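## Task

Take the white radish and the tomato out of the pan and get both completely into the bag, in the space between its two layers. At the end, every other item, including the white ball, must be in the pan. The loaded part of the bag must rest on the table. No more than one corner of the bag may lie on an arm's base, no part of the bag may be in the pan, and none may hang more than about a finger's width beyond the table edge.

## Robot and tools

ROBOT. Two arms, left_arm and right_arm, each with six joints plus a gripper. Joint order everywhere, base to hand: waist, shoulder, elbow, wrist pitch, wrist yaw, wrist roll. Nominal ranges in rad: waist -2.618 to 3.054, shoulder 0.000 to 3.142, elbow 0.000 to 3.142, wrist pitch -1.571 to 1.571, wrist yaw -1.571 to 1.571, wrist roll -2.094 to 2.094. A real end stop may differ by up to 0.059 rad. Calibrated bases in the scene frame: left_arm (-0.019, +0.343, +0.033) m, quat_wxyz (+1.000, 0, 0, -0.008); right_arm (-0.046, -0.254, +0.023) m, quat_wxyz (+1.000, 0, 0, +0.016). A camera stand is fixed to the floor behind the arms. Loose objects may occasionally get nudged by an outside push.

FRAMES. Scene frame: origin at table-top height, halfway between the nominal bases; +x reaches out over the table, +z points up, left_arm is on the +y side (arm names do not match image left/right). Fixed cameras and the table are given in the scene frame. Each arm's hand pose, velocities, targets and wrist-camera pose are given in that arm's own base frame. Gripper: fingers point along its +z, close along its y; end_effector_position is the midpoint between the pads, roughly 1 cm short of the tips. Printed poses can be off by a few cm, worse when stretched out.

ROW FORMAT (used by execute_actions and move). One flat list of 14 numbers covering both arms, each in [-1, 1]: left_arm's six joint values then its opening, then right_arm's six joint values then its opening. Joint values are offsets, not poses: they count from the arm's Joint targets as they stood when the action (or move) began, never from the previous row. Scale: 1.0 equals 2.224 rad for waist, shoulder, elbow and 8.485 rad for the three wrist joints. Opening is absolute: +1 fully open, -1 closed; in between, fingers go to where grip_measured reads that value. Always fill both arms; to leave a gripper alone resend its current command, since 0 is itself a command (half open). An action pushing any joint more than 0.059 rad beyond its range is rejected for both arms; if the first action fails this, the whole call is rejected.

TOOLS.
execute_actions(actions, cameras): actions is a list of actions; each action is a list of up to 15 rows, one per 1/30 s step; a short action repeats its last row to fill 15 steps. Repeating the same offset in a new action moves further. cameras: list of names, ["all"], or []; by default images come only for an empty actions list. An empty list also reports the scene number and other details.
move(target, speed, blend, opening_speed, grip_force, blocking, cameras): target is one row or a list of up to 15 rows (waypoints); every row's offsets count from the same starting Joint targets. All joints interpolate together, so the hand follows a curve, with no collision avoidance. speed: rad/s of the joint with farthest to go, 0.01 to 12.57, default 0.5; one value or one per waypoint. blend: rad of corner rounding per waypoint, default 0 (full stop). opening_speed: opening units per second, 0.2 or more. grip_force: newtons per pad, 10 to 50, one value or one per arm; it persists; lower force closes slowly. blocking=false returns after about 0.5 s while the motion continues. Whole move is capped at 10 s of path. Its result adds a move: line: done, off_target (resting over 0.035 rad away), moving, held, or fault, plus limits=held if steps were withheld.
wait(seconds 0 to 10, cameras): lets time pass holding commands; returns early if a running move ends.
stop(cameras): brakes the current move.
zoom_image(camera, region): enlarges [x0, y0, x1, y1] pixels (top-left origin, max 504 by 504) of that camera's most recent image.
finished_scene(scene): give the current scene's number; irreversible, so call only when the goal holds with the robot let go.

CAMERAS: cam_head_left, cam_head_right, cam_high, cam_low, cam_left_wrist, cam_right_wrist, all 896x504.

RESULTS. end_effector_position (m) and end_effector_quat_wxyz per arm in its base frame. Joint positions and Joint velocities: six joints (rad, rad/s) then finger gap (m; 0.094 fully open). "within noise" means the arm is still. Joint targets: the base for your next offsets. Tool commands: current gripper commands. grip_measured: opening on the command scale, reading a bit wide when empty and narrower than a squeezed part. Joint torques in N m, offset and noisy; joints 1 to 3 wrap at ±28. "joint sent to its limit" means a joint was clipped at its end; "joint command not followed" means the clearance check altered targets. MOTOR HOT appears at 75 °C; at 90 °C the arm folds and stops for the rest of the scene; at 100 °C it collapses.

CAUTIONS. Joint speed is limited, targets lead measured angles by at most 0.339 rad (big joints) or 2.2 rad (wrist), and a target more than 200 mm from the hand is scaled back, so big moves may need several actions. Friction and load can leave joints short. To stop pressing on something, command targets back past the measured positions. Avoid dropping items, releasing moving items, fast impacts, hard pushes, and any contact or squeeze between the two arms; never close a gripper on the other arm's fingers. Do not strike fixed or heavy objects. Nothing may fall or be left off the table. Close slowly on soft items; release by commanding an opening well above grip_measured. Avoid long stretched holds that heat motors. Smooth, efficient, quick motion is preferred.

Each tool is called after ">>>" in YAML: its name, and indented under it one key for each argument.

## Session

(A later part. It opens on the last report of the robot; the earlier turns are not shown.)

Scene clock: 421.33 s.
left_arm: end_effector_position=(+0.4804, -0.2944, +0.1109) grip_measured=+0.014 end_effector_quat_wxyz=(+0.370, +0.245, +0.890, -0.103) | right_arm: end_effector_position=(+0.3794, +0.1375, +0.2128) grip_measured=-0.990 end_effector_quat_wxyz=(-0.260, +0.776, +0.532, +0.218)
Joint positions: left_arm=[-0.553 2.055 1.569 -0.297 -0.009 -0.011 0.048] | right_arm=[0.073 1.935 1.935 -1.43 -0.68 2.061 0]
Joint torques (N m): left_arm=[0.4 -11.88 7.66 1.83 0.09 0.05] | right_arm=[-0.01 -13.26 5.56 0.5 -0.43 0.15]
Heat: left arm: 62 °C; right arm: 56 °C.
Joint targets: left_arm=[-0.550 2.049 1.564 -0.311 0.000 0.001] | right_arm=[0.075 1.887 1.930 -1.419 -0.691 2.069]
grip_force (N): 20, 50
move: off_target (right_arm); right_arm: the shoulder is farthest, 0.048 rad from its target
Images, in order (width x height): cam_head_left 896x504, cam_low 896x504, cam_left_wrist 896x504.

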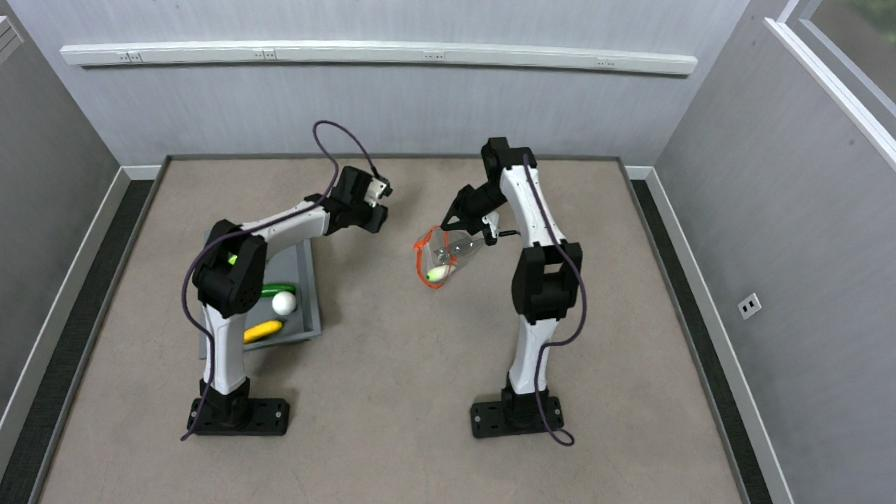

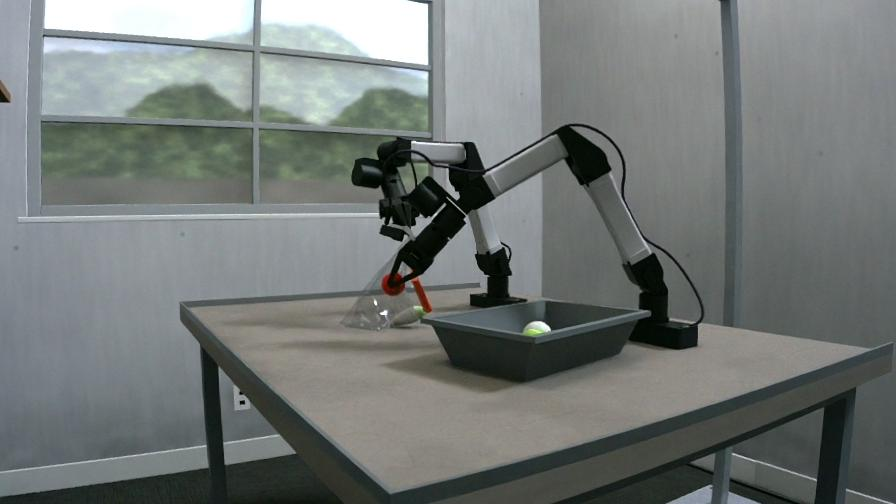

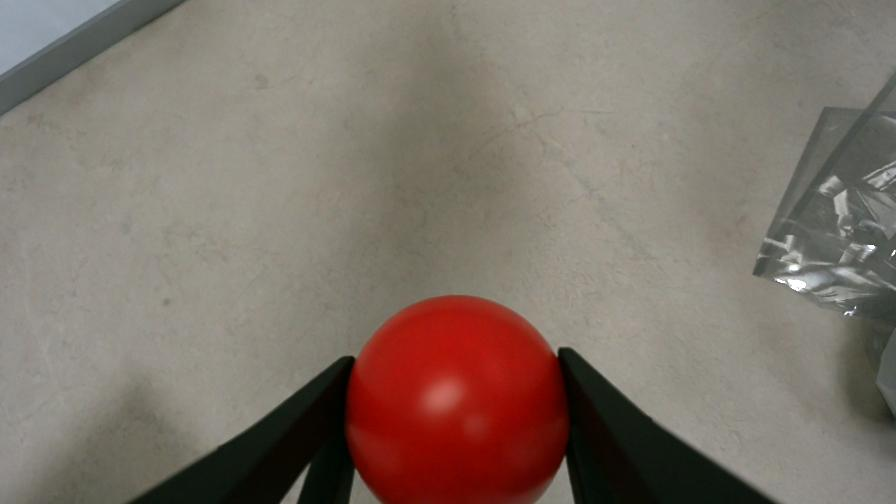

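>>> move:
  target: [0,0,0,0,0,0,-0.25,-0.0935,0.1565,0.117,0.0058,0,-0.0236,-1]
  speed: 0.25
  cameras: ["cam_right_wrist","cam_low","cam_head_left"]

>>> zoom_image:
  camera: "cam_head_left"
  region: [380, 190, 510, 290]

>>> zoom_image:
  camera: "cam_low"
  region: [320, 220, 460, 335]

Scene clock: 424.60 s.
left_arm: end_effector_position=(+0.4804, -0.2944, +0.1109) grip_measured=+0.014 end_effector_quat_wxyz=(+0.370, +0.245, +0.890, -0.103) | right_arm: end_effector_position=(+0.4662, +0.0486, +0.1612) grip_measured=-0.990 end_effector_quat_wxyz=(-0.215, +0.782, +0.523, +0.262)
Joint positions: left_arm=[-0.553 2.055 1.569 -0.297 -0.009 -0.011 0.048] | right_arm=[-0.132 2.223 2.164 -1.38 -0.681 1.877 0]
Joint torques (N m): left_arm=[0.4 -11.89 7.69 1.82 0.08 0.06] | right_arm=[-0.36 -10.19 8.62 0.52 -0.4 -0.06]
Heat: left arm: 62 °C; right arm: 56 °C.
Joint targets: left_arm=[-0.550 2.049 1.564 -0.311 0.000 0.001] | right_arm=[-0.134 2.236 2.191 -1.370 -0.691 1.869]
grip_force (N): 20, 50
move: done
Images, in order (width x height): cam_head_left 896x504, cam_low 896x504, cam_right_wrist 896x504.

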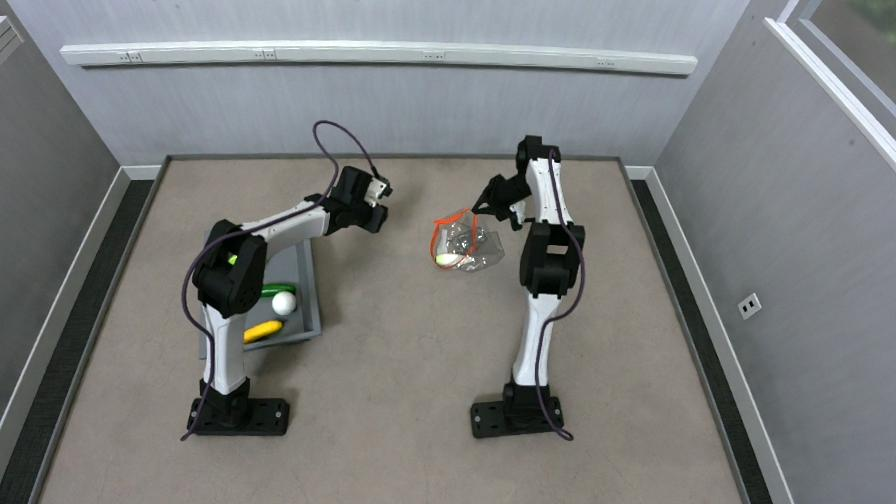

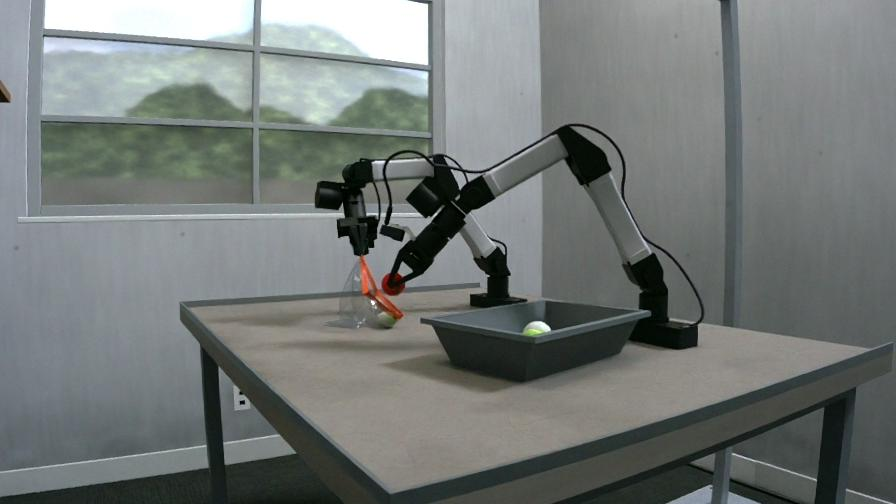

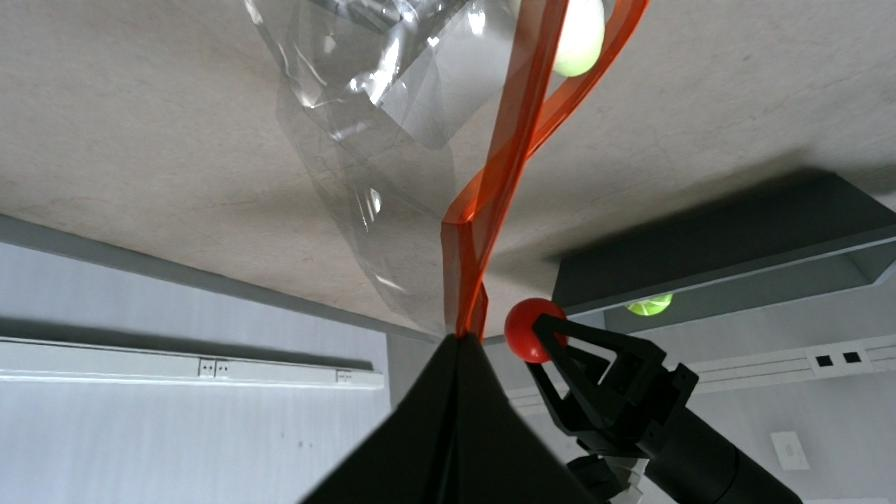

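Scaled by 3.877 from the camera's 896x504 image, which has a finer 1280x720 frame.

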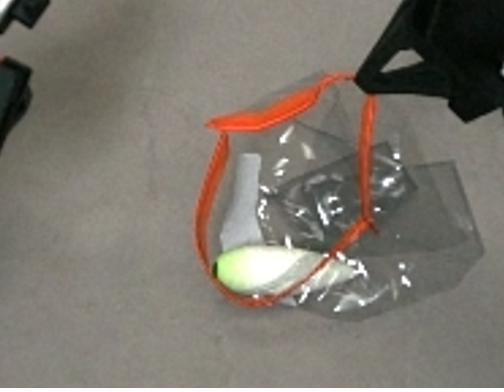

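Scaled by 3.600 from the camera's 896x504 image, which has a finer 1280x720 frame.

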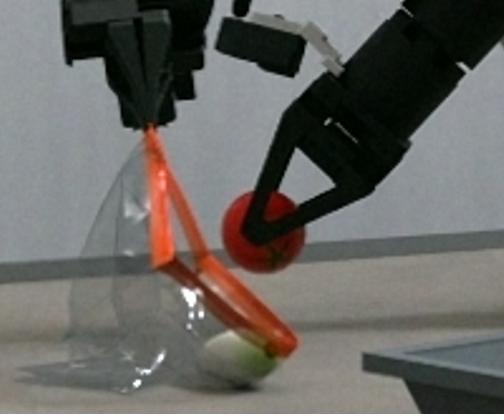

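>>> move:
  target: [0,0,0,0,0,0,-0.25,-0.048,0.041,0.047,-0.002,0,-0.0118,-1]
  speed: 0.25
  cameras: ["cam_right_wrist","cam_low","cam_head_left"]

>>> zoom_image:
  camera: "cam_head_left"
  region: [380, 190, 510, 290]

>>> zoom_image:
  camera: "cam_low"
  region: [320, 220, 460, 335]

Scene clock: 426.60 s.
left_arm: end_effector_position=(+0.4804, -0.2944, +0.1109) grip_measured=+0.014 end_effector_quat_wxyz=(+0.370, +0.245, +0.890, -0.103) | right_arm: end_effector_position=(+0.4884, -0.0077, +0.1505) grip_measured=-0.990 end_effector_quat_wxyz=(-0.183, +0.783, +0.520, +0.288)
Joint positions: left_arm=[-0.553 2.055 1.569 -0.297 -0.009 -0.011 0.048] | right_arm=[-0.243 2.312 2.268 -1.381 -0.683 1.777 0]
Joint torques (N m): left_arm=[0.4 -11.93 7.71 1.83 0.08 0.06] | right_arm=[0.36 -10.66 8.64 0.38 -0.39 0.06]
Heat: left arm: 62 °C; right arm: 56 °C.
Joint targets: left_arm=[-0.550 2.049 1.564 -0.311 0.000 0.001] | right_arm=[-0.240 2.327 2.295 -1.387 -0.691 1.769]
grip_force (N): 20, 50
move: done
Images, in order (width x height): cam_head_left 896x504, cam_low 896x504, cam_right_wrist 896x504.

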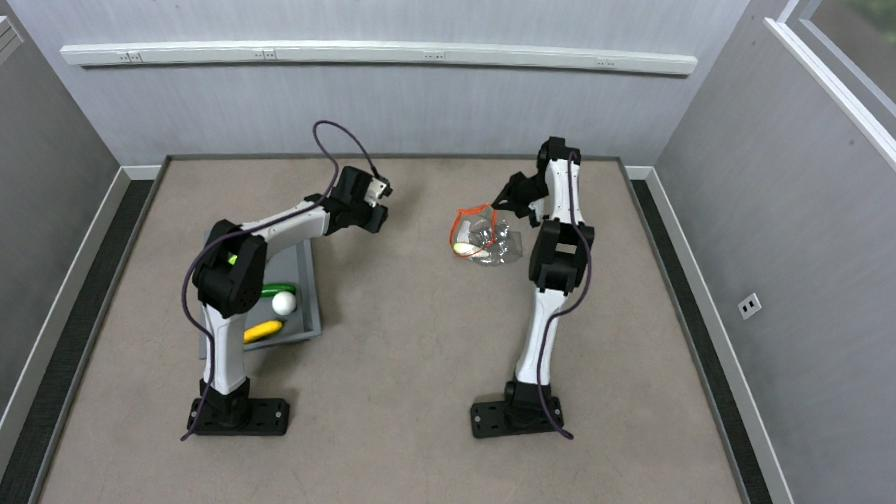

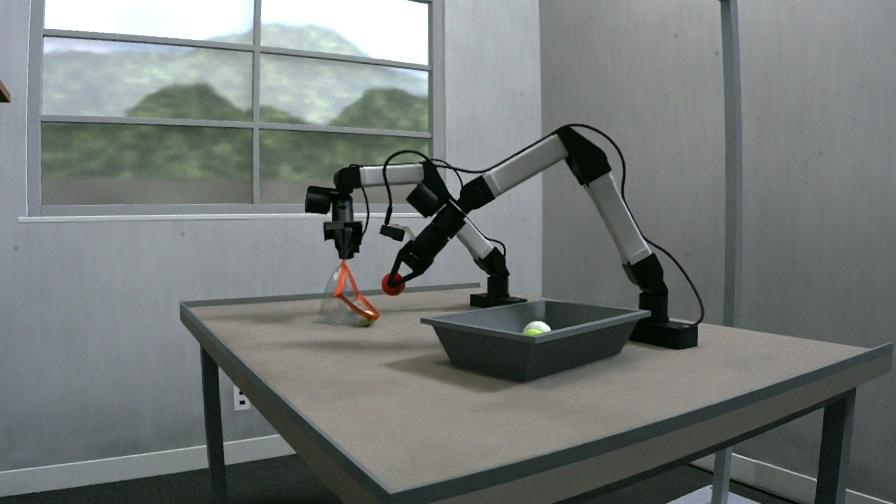

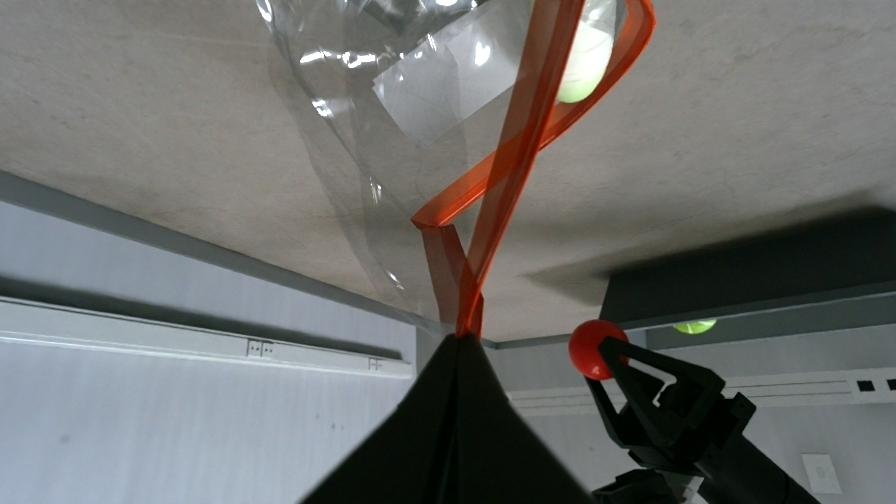

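Scaled by 3.877 from the camera's 896x504 image, which has a finer 1280x720 frame.

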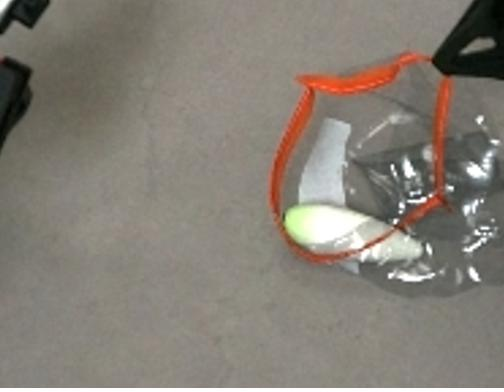

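Scaled by 3.600 from the camera's 896x504 image, which has a finer 1280x720 frame.

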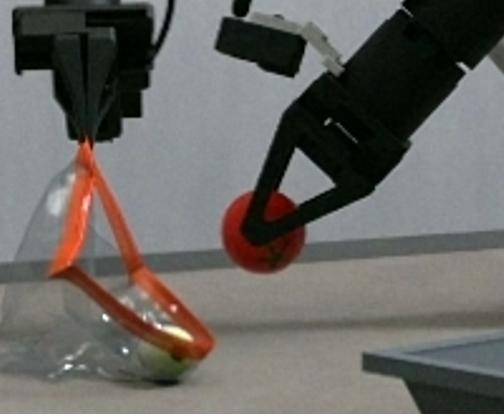

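>>> move:
  target: [0,0,0,0,0,0,-0.25,-0.0373,0.1138,0.073,0.0111,0,-0.01,-1]
  speed: 0.25
  cameras: ["cam_right_wrist","cam_low","cam_head_left"]

>>> zoom_image:
  camera: "cam_head_left"
  region: [420, 190, 550, 290]

>>> zoom_image:
  camera: "cam_low"
  region: [280, 220, 420, 335]

Scene clock: 429.00 s.
left_arm: end_effector_position=(+0.4804, -0.2944, +0.1109) grip_measured=+0.014 end_effector_quat_wxyz=(+0.370, +0.245, +0.890, -0.103) | right_arm: end_effector_position=(+0.5278, -0.0588, +0.0762) grip_measured=-0.990 end_effector_quat_wxyz=(-0.164, +0.782, +0.522, +0.297)
Joint positions: left_arm=[-0.553 2.055 1.569 -0.297 -0.009 -0.011 0.048] | right_arm=[-0.319 2.566 2.431 -1.304 -0.683 1.692 0]
Joint torques (N m): left_arm=[0.39 -11.89 7.68 1.82 0.1 0.05] | right_arm=[-0.53 -12.19 8.7 0.52 -0.39 -0.01]
Heat: left arm: 61 °C; right arm: 56 °C.
Joint targets: left_arm=[-0.550 2.049 1.564 -0.311 0.000 0.001] | right_arm=[-0.323 2.580 2.458 -1.293 -0.691 1.684]
grip_force (N): 20, 50
move: done
Images, in order (width x height): cam_head_left 896x504, cam_low 896x504, cam_right_wrist 896x504.

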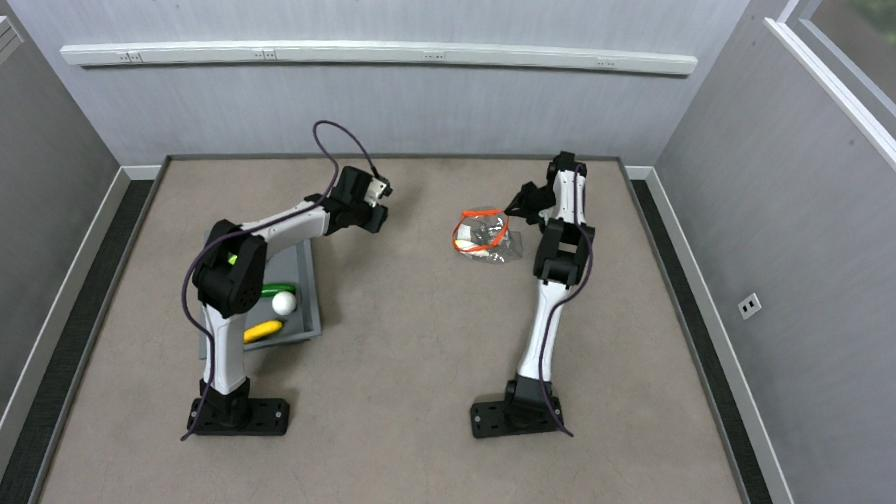

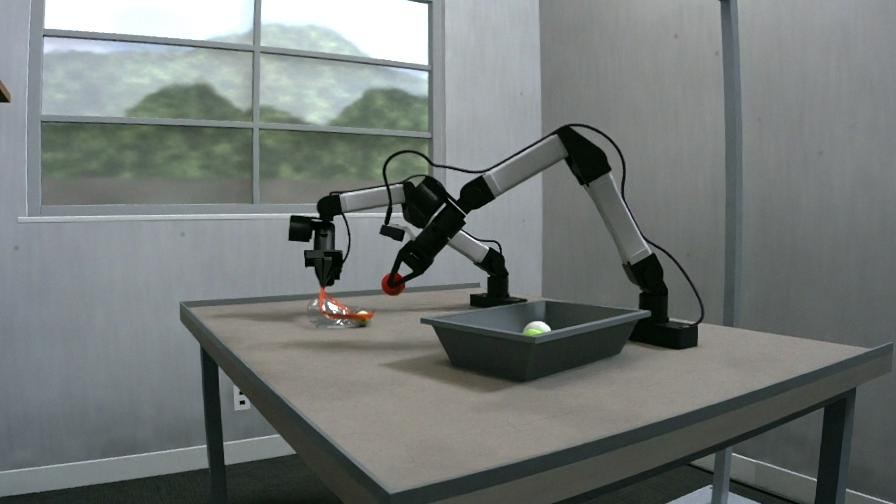

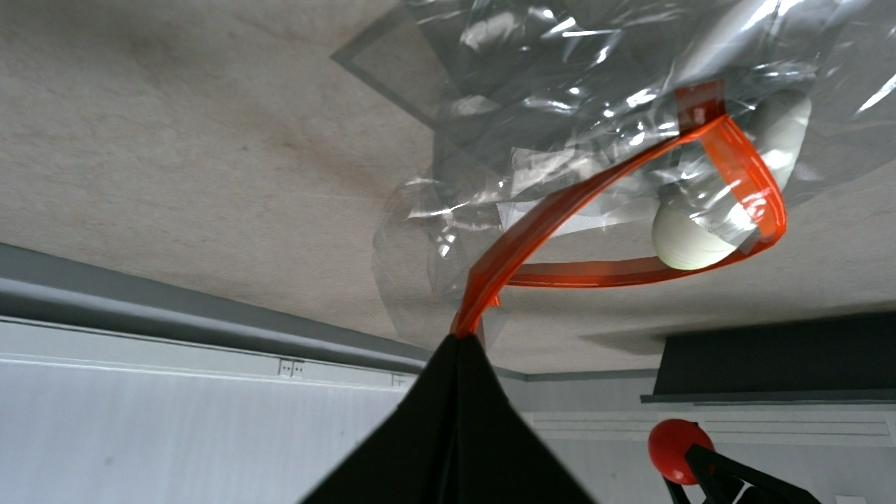

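Scaled by 3.877 from the camera's 896x504 image, which has a finer 1280x720 frame.

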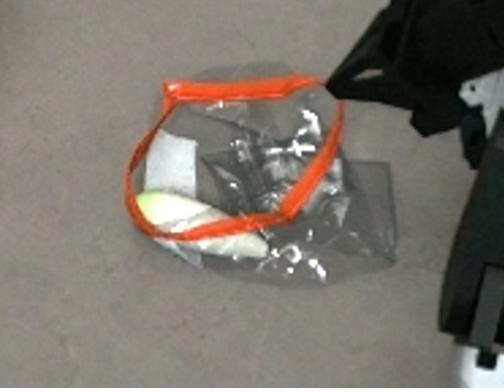

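Scaled by 3.600 from the camera's 896x504 image, which has a finer 1280x720 frame.

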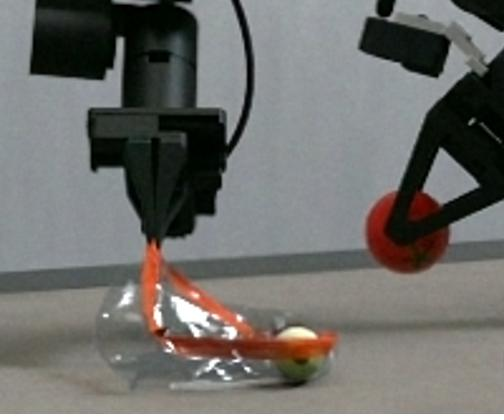

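>>> move:
  target:
    - [-0.1403,0.0706,0.0405,0.0236,0,0,-0.25,0,0,0,0,0,0,-1]
    - [-0.1403,0.318,0.4285,-0.0133,0,0,-0.25,0,0,0,0,0,0,-1]
  speed: [0.5,0.4]
  blend: [0.1,0]
  cameras: ["cam_right_wrist","cam_left_wrist","cam_low","cam_head_left"]

>>> zoom_image:
  camera: "cam_head_left"
  region: [420, 190, 550, 290]

>>> zoom_image:
  camera: "cam_low"
  region: [280, 220, 420, 335]

Scene clock: 433.60 s.
left_arm: end_effector_position=(+0.4652, -0.5393, +0.0716) grip_measured=+0.014 end_effector_quat_wxyz=(+0.407, +0.367, +0.816, -0.185) | right_arm: end_effector_position=(+0.5279, -0.0588, +0.0762) grip_measured=-0.990 end_effector_quat_wxyz=(-0.164, +0.782, +0.522, +0.298)
Joint positions: left_arm=[-0.861 2.728 2.492 -0.408 -0.009 -0.011 0.048] | right_arm=[-0.319 2.566 2.431 -1.304 -0.683 1.692 0]
Joint torques (N m): left_arm=[0.14 -13.59 11.04 2.01 0.08 0.06] | right_arm=[-0.36 -12.22 8.69 0.53 -0.39 -0.03]
Heat: left arm: 61 °C; right arm: 56 °C.
Joint targets: left_arm=[-0.862 2.756 2.517 -0.423 0.000 0.000] | right_arm=[-0.323 2.580 2.458 -1.293 -0.691 1.684]
grip_force (N): 20, 50
move: done
Images, in order (width x height): cam_head_left 896x504, cam_low 896x504, cam_left_wrist 896x504, cam_right_wrist 896x504.

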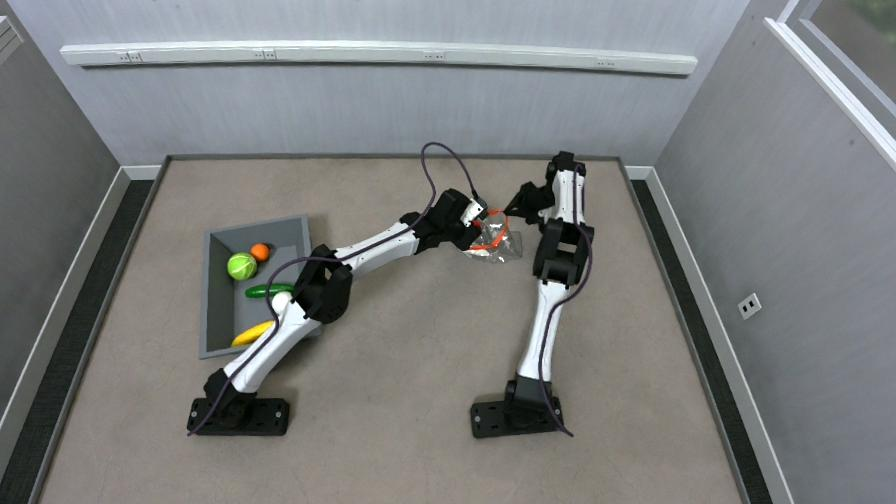

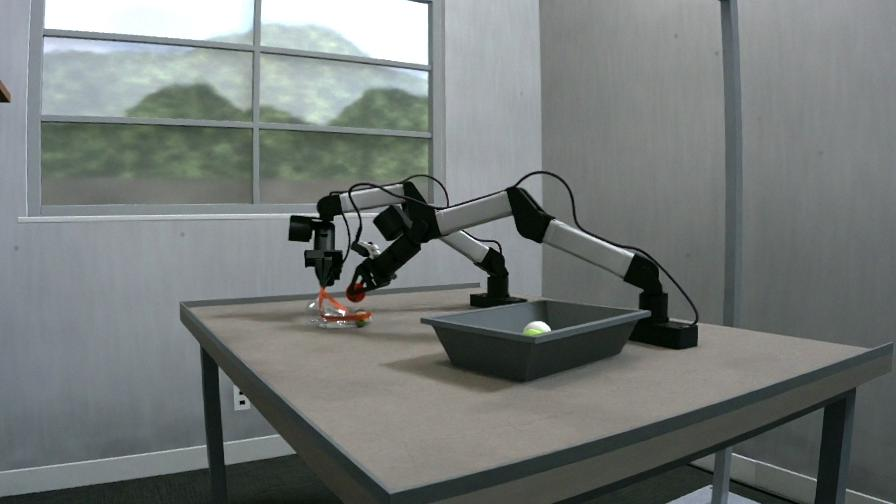

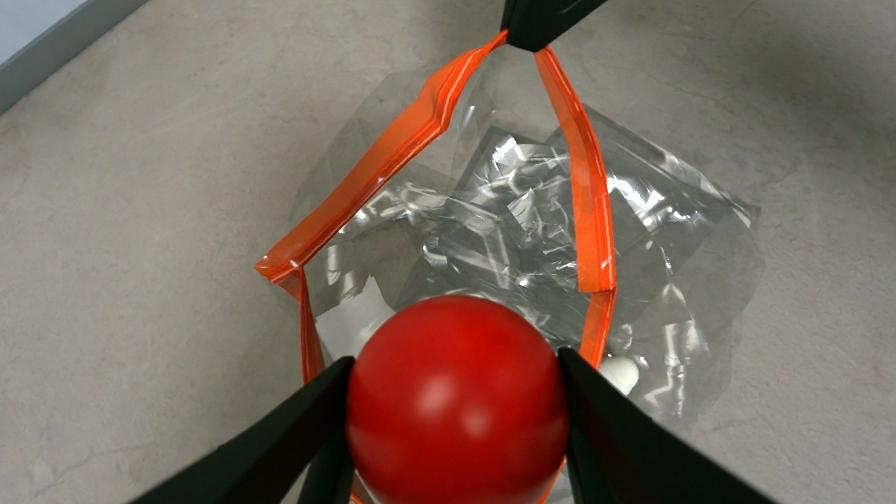

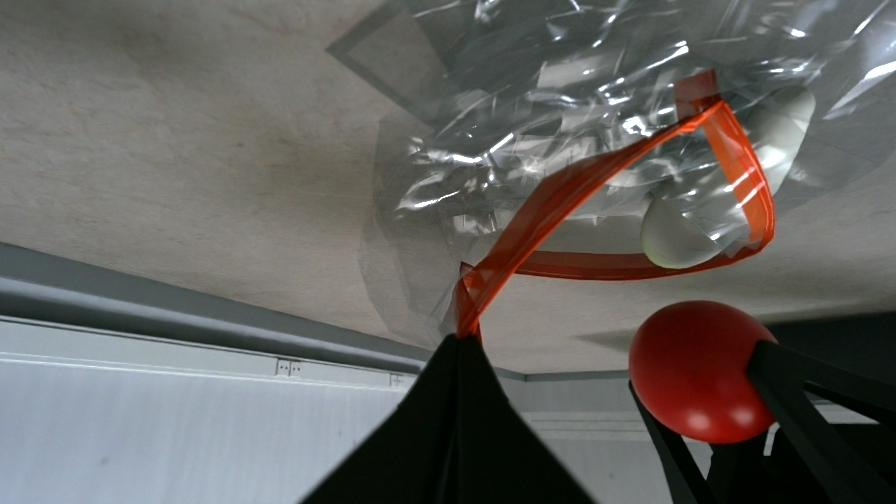

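Scaled by 3.877 from the camera's 896x504 image, which has a finer 1280x720 frame.

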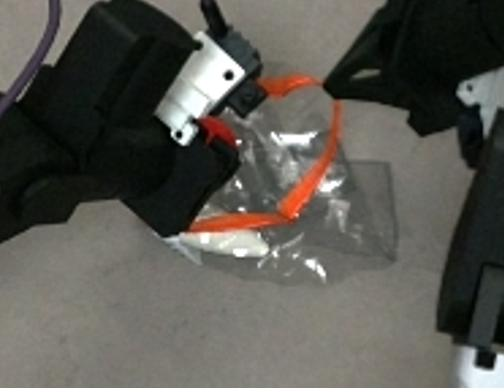

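Scaled by 3.600 from the camera's 896x504 image, which has a finer 1280x720 frame.

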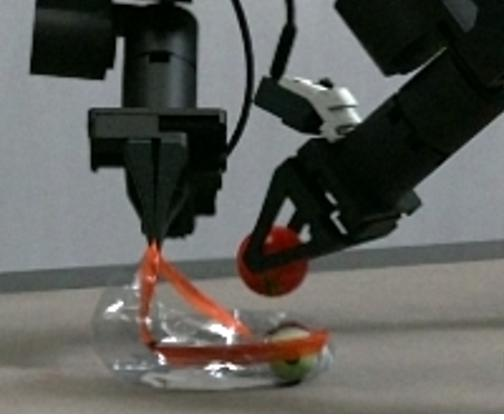

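>>> move:
  target: [0,0.047,0.002,0.0095,0,0,-0.25,0,0,0,0,0,0,-1]
  speed: 0.25
  cameras: ["cam_right_wrist","cam_left_wrist","cam_low","cam_head_left"]

>>> zoom_image:
  camera: "cam_low"
  region: [280, 220, 420, 335]

Scene clock: 435.03 s.
left_arm: end_effector_position=(+0.4746, -0.5484, +0.0415) grip_measured=+0.014 end_effector_quat_wxyz=(+0.422, +0.363, +0.808, -0.191) | right_arm: end_effector_position=(+0.5280, -0.0588, +0.0762) grip_measured=-0.990 end_effector_quat_wxyz=(-0.164, +0.782, +0.522, +0.298)
Joint positions: left_arm=[-0.86 2.813 2.512 -0.307 -0.01 -0.01 0.048] | right_arm=[-0.319 2.566 2.431 -1.304 -0.683 1.692 0]
Joint torques (N m): left_arm=[0.02 -12.38 9.5 1.82 0.09 0.05] | right_arm=[-0.38 -12.22 8.7 0.53 -0.4 -0.03]
Heat: left arm: 61 °C; right arm: 56 °C.
Joint targets: left_arm=[-0.862 2.861 2.522 -0.343 0.000 0.000] | right_arm=[-0.323 2.580 2.458 -1.293 -0.691 1.684]
grip_force (N): 20, 50
move: off_target (left_arm); left_arm: the shoulder is farthest, 0.047 rad from its target
Images, in order (width x height): cam_head_left 896x504, cam_low 896x504, cam_left_wrist 896x504, cam_right_wrist 896x504.

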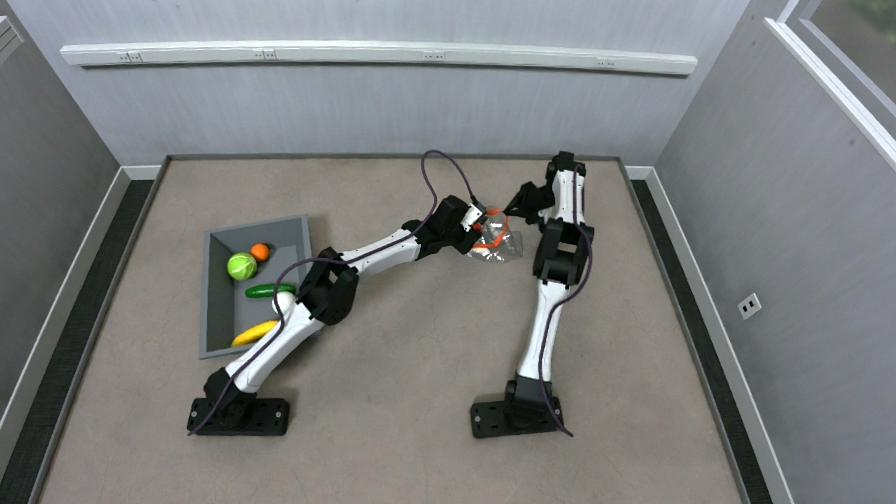

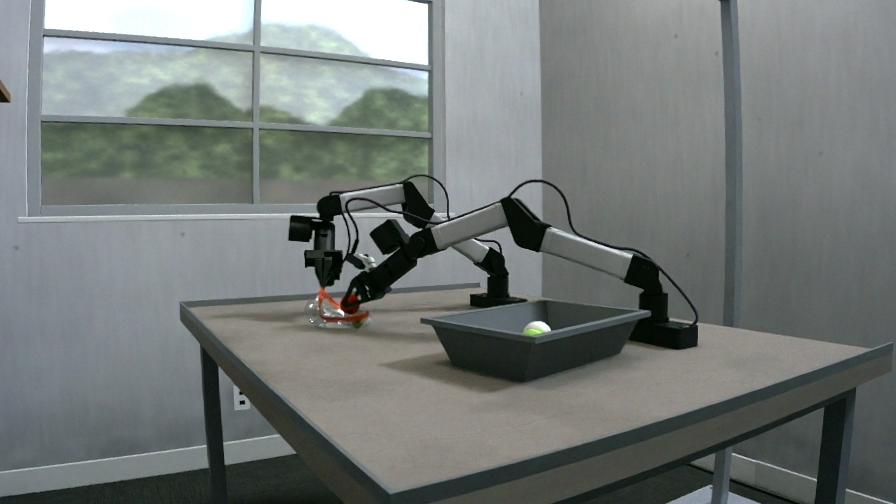

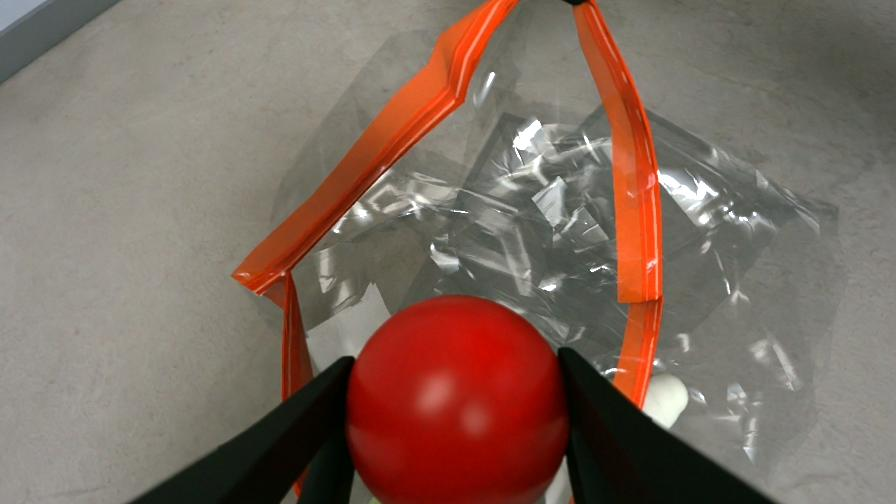

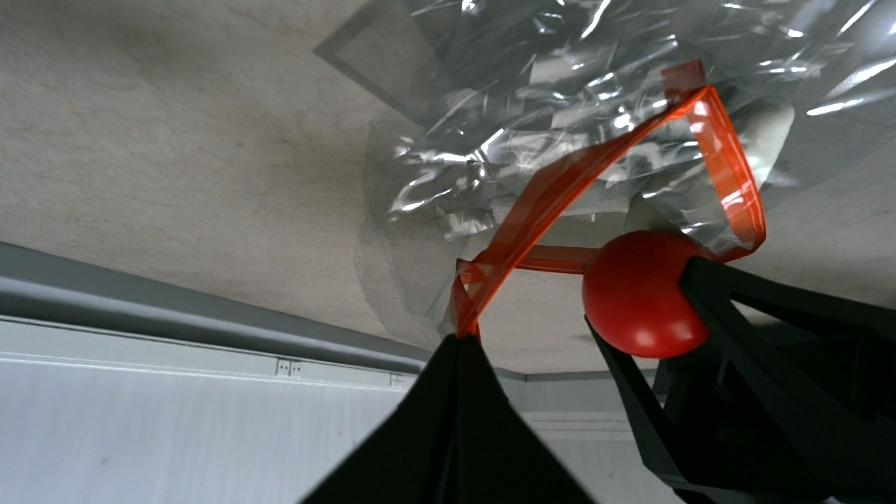

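Scaled by 3.600 from the camera's 896x504 image, which has a finer 1280x720 frame.

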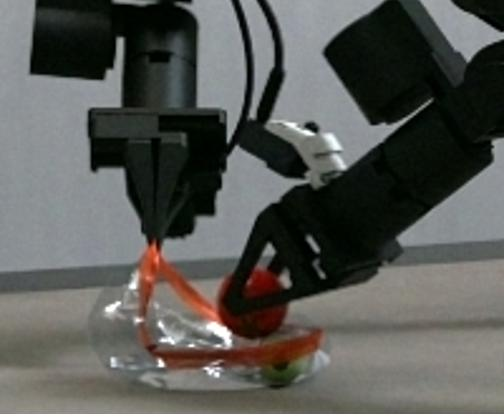

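>>> move:
  target: [0,0.027,0.0,0.002,0,0,-0.25,0,0,0,0,0,0,-1]
  speed: 0.25
  cameras: ["cam_right_wrist","cam_low","cam_left_wrist"]

>>> zoom_image:
  camera: "cam_low"
  region: [280, 220, 420, 335]

Scene clock: 436.27 s.
left_arm: end_effector_position=(+0.4780, -0.5527, +0.0189) grip_measured=+0.014 end_effector_quat_wxyz=(+0.427, +0.362, +0.806, -0.195) | right_arm: end_effector_position=(+0.5280, -0.0588, +0.0762) grip_measured=-0.990 end_effector_quat_wxyz=(-0.164, +0.782, +0.522, +0.298)
Joint positions: left_arm=[-0.86 2.871 2.526 -0.249 -0.008 -0.012 0.048] | right_arm=[-0.319 2.566 2.431 -1.304 -0.683 1.692 0]
Joint torques (N m): left_arm=[0.02 -12.31 8.16 1.35 0.07 0.06] | right_arm=[-0.36 -12.21 8.7 0.53 -0.39 -0.03]
Heat: left arm: 61 °C; right arm: 56 °C.
Joint targets: left_arm=[-0.862 2.921 2.522 -0.326 0.000 0.001] | right_arm=[-0.323 2.580 2.458 -1.293 -0.691 1.684]
grip_force (N): 20, 50
move: off_target (left_arm); left_arm: the wrist pitch is farthest, 0.077 rad from its target
Images, in order (width x height): cam_low 896x504, cam_left_wrist 896x504, cam_right_wrist 896x504.

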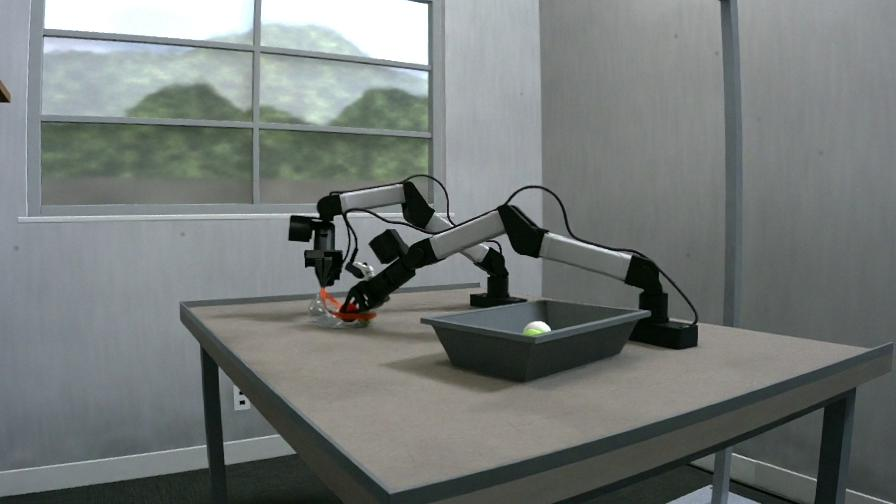

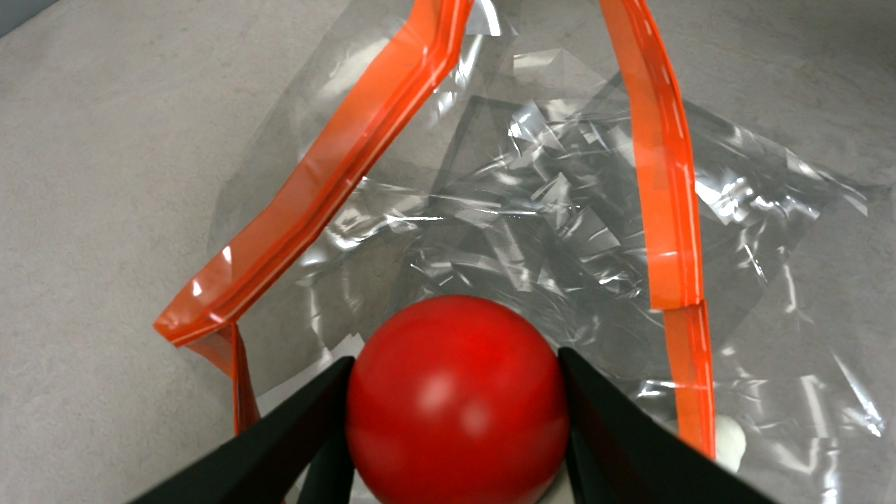

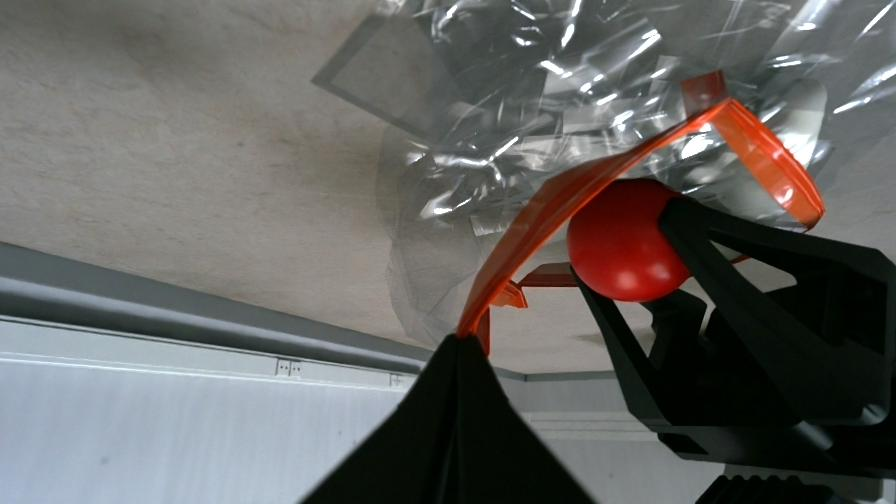

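Scaled by 3.600 from the camera's 896x504 image, which has a finer 1280x720 frame.

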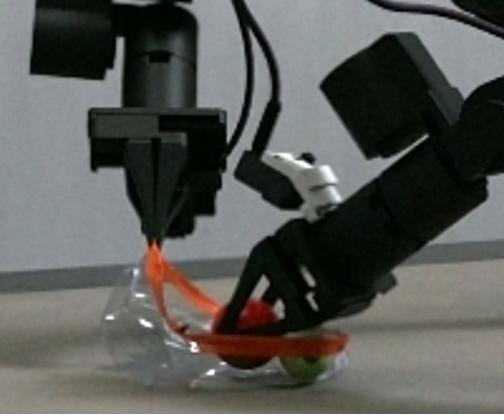

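>>> move:
  target: [0,0,0,0,0,0,0.35,0,0,0,0,0,0,-1]
  opening_speed: 0.6
  cameras: ["cam_right_wrist","cam_low","cam_left_wrist"]

>>> zoom_image:
  camera: "cam_low"
  region: [280, 220, 420, 335]

Scene clock: 437.70 s.
left_arm: end_effector_position=(+0.4780, -0.5527, +0.0189) grip_measured=+0.348 end_effector_quat_wxyz=(+0.427, +0.362, +0.806, -0.195) | right_arm: end_effector_position=(+0.5280, -0.0588, +0.0762) grip_measured=-0.990 end_effector_quat_wxyz=(-0.164, +0.782, +0.522, +0.298)
Joint positions: left_arm=[-0.86 2.871 2.526 -0.249 -0.008 -0.012 0.063] | right_arm=[-0.319 2.566 2.431 -1.304 -0.683 1.692 0]
Joint torques (N m): left_arm=[-0.01 -12.29 8.14 1.36 0.09 0.06] | right_arm=[-0.38 -12.21 8.7 0.53 -0.39 -0.03]
Heat: left arm: 61 °C; right arm: 57 °C.
Joint targets: left_arm=[-0.862 2.921 2.522 -0.326 0.000 0.001] | right_arm=[-0.323 2.580 2.458 -1.293 -0.691 1.684]
grip_force (N): 20, 50
move: off_target (left_arm); left_arm: the wrist pitch is farthest, 0.077 rad from its target
Images, in order (width x height): cam_low 896x504, cam_left_wrist 896x504, cam_right_wrist 896x504.

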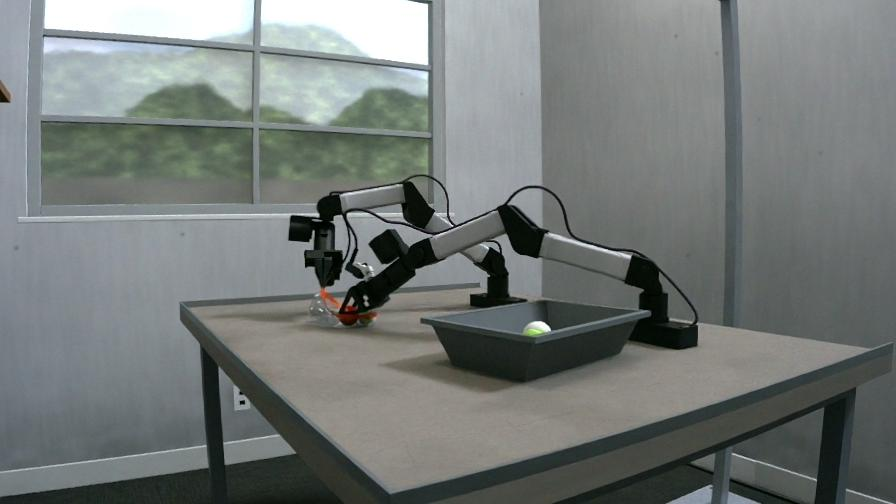

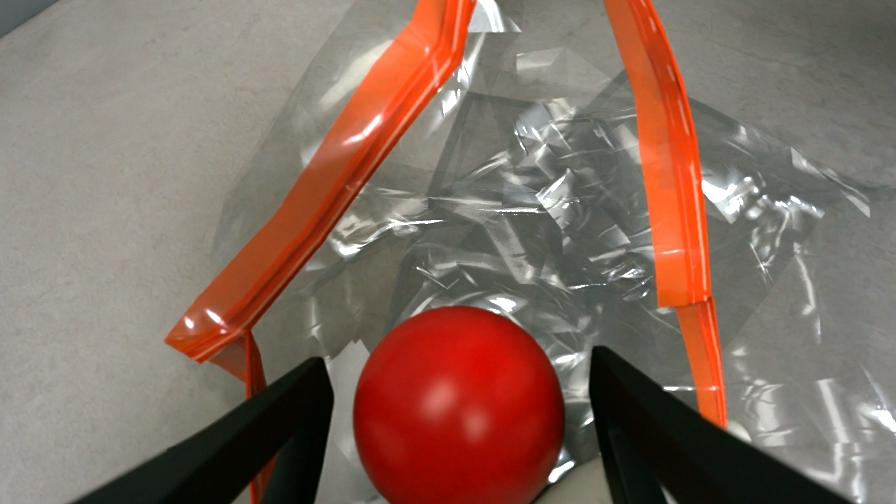

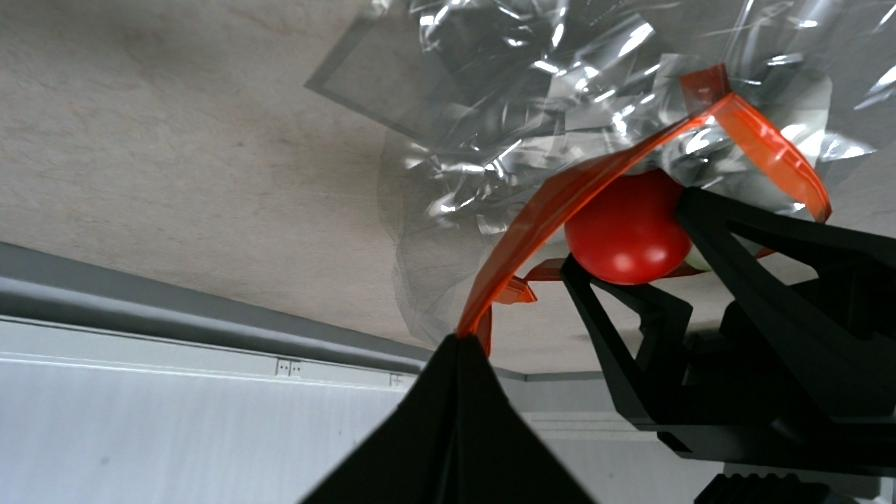

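Scaled by 3.600 from the camera's 896x504 image, which has a finer 1280x720 frame.

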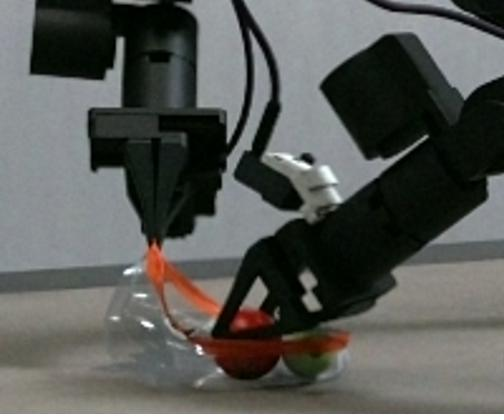

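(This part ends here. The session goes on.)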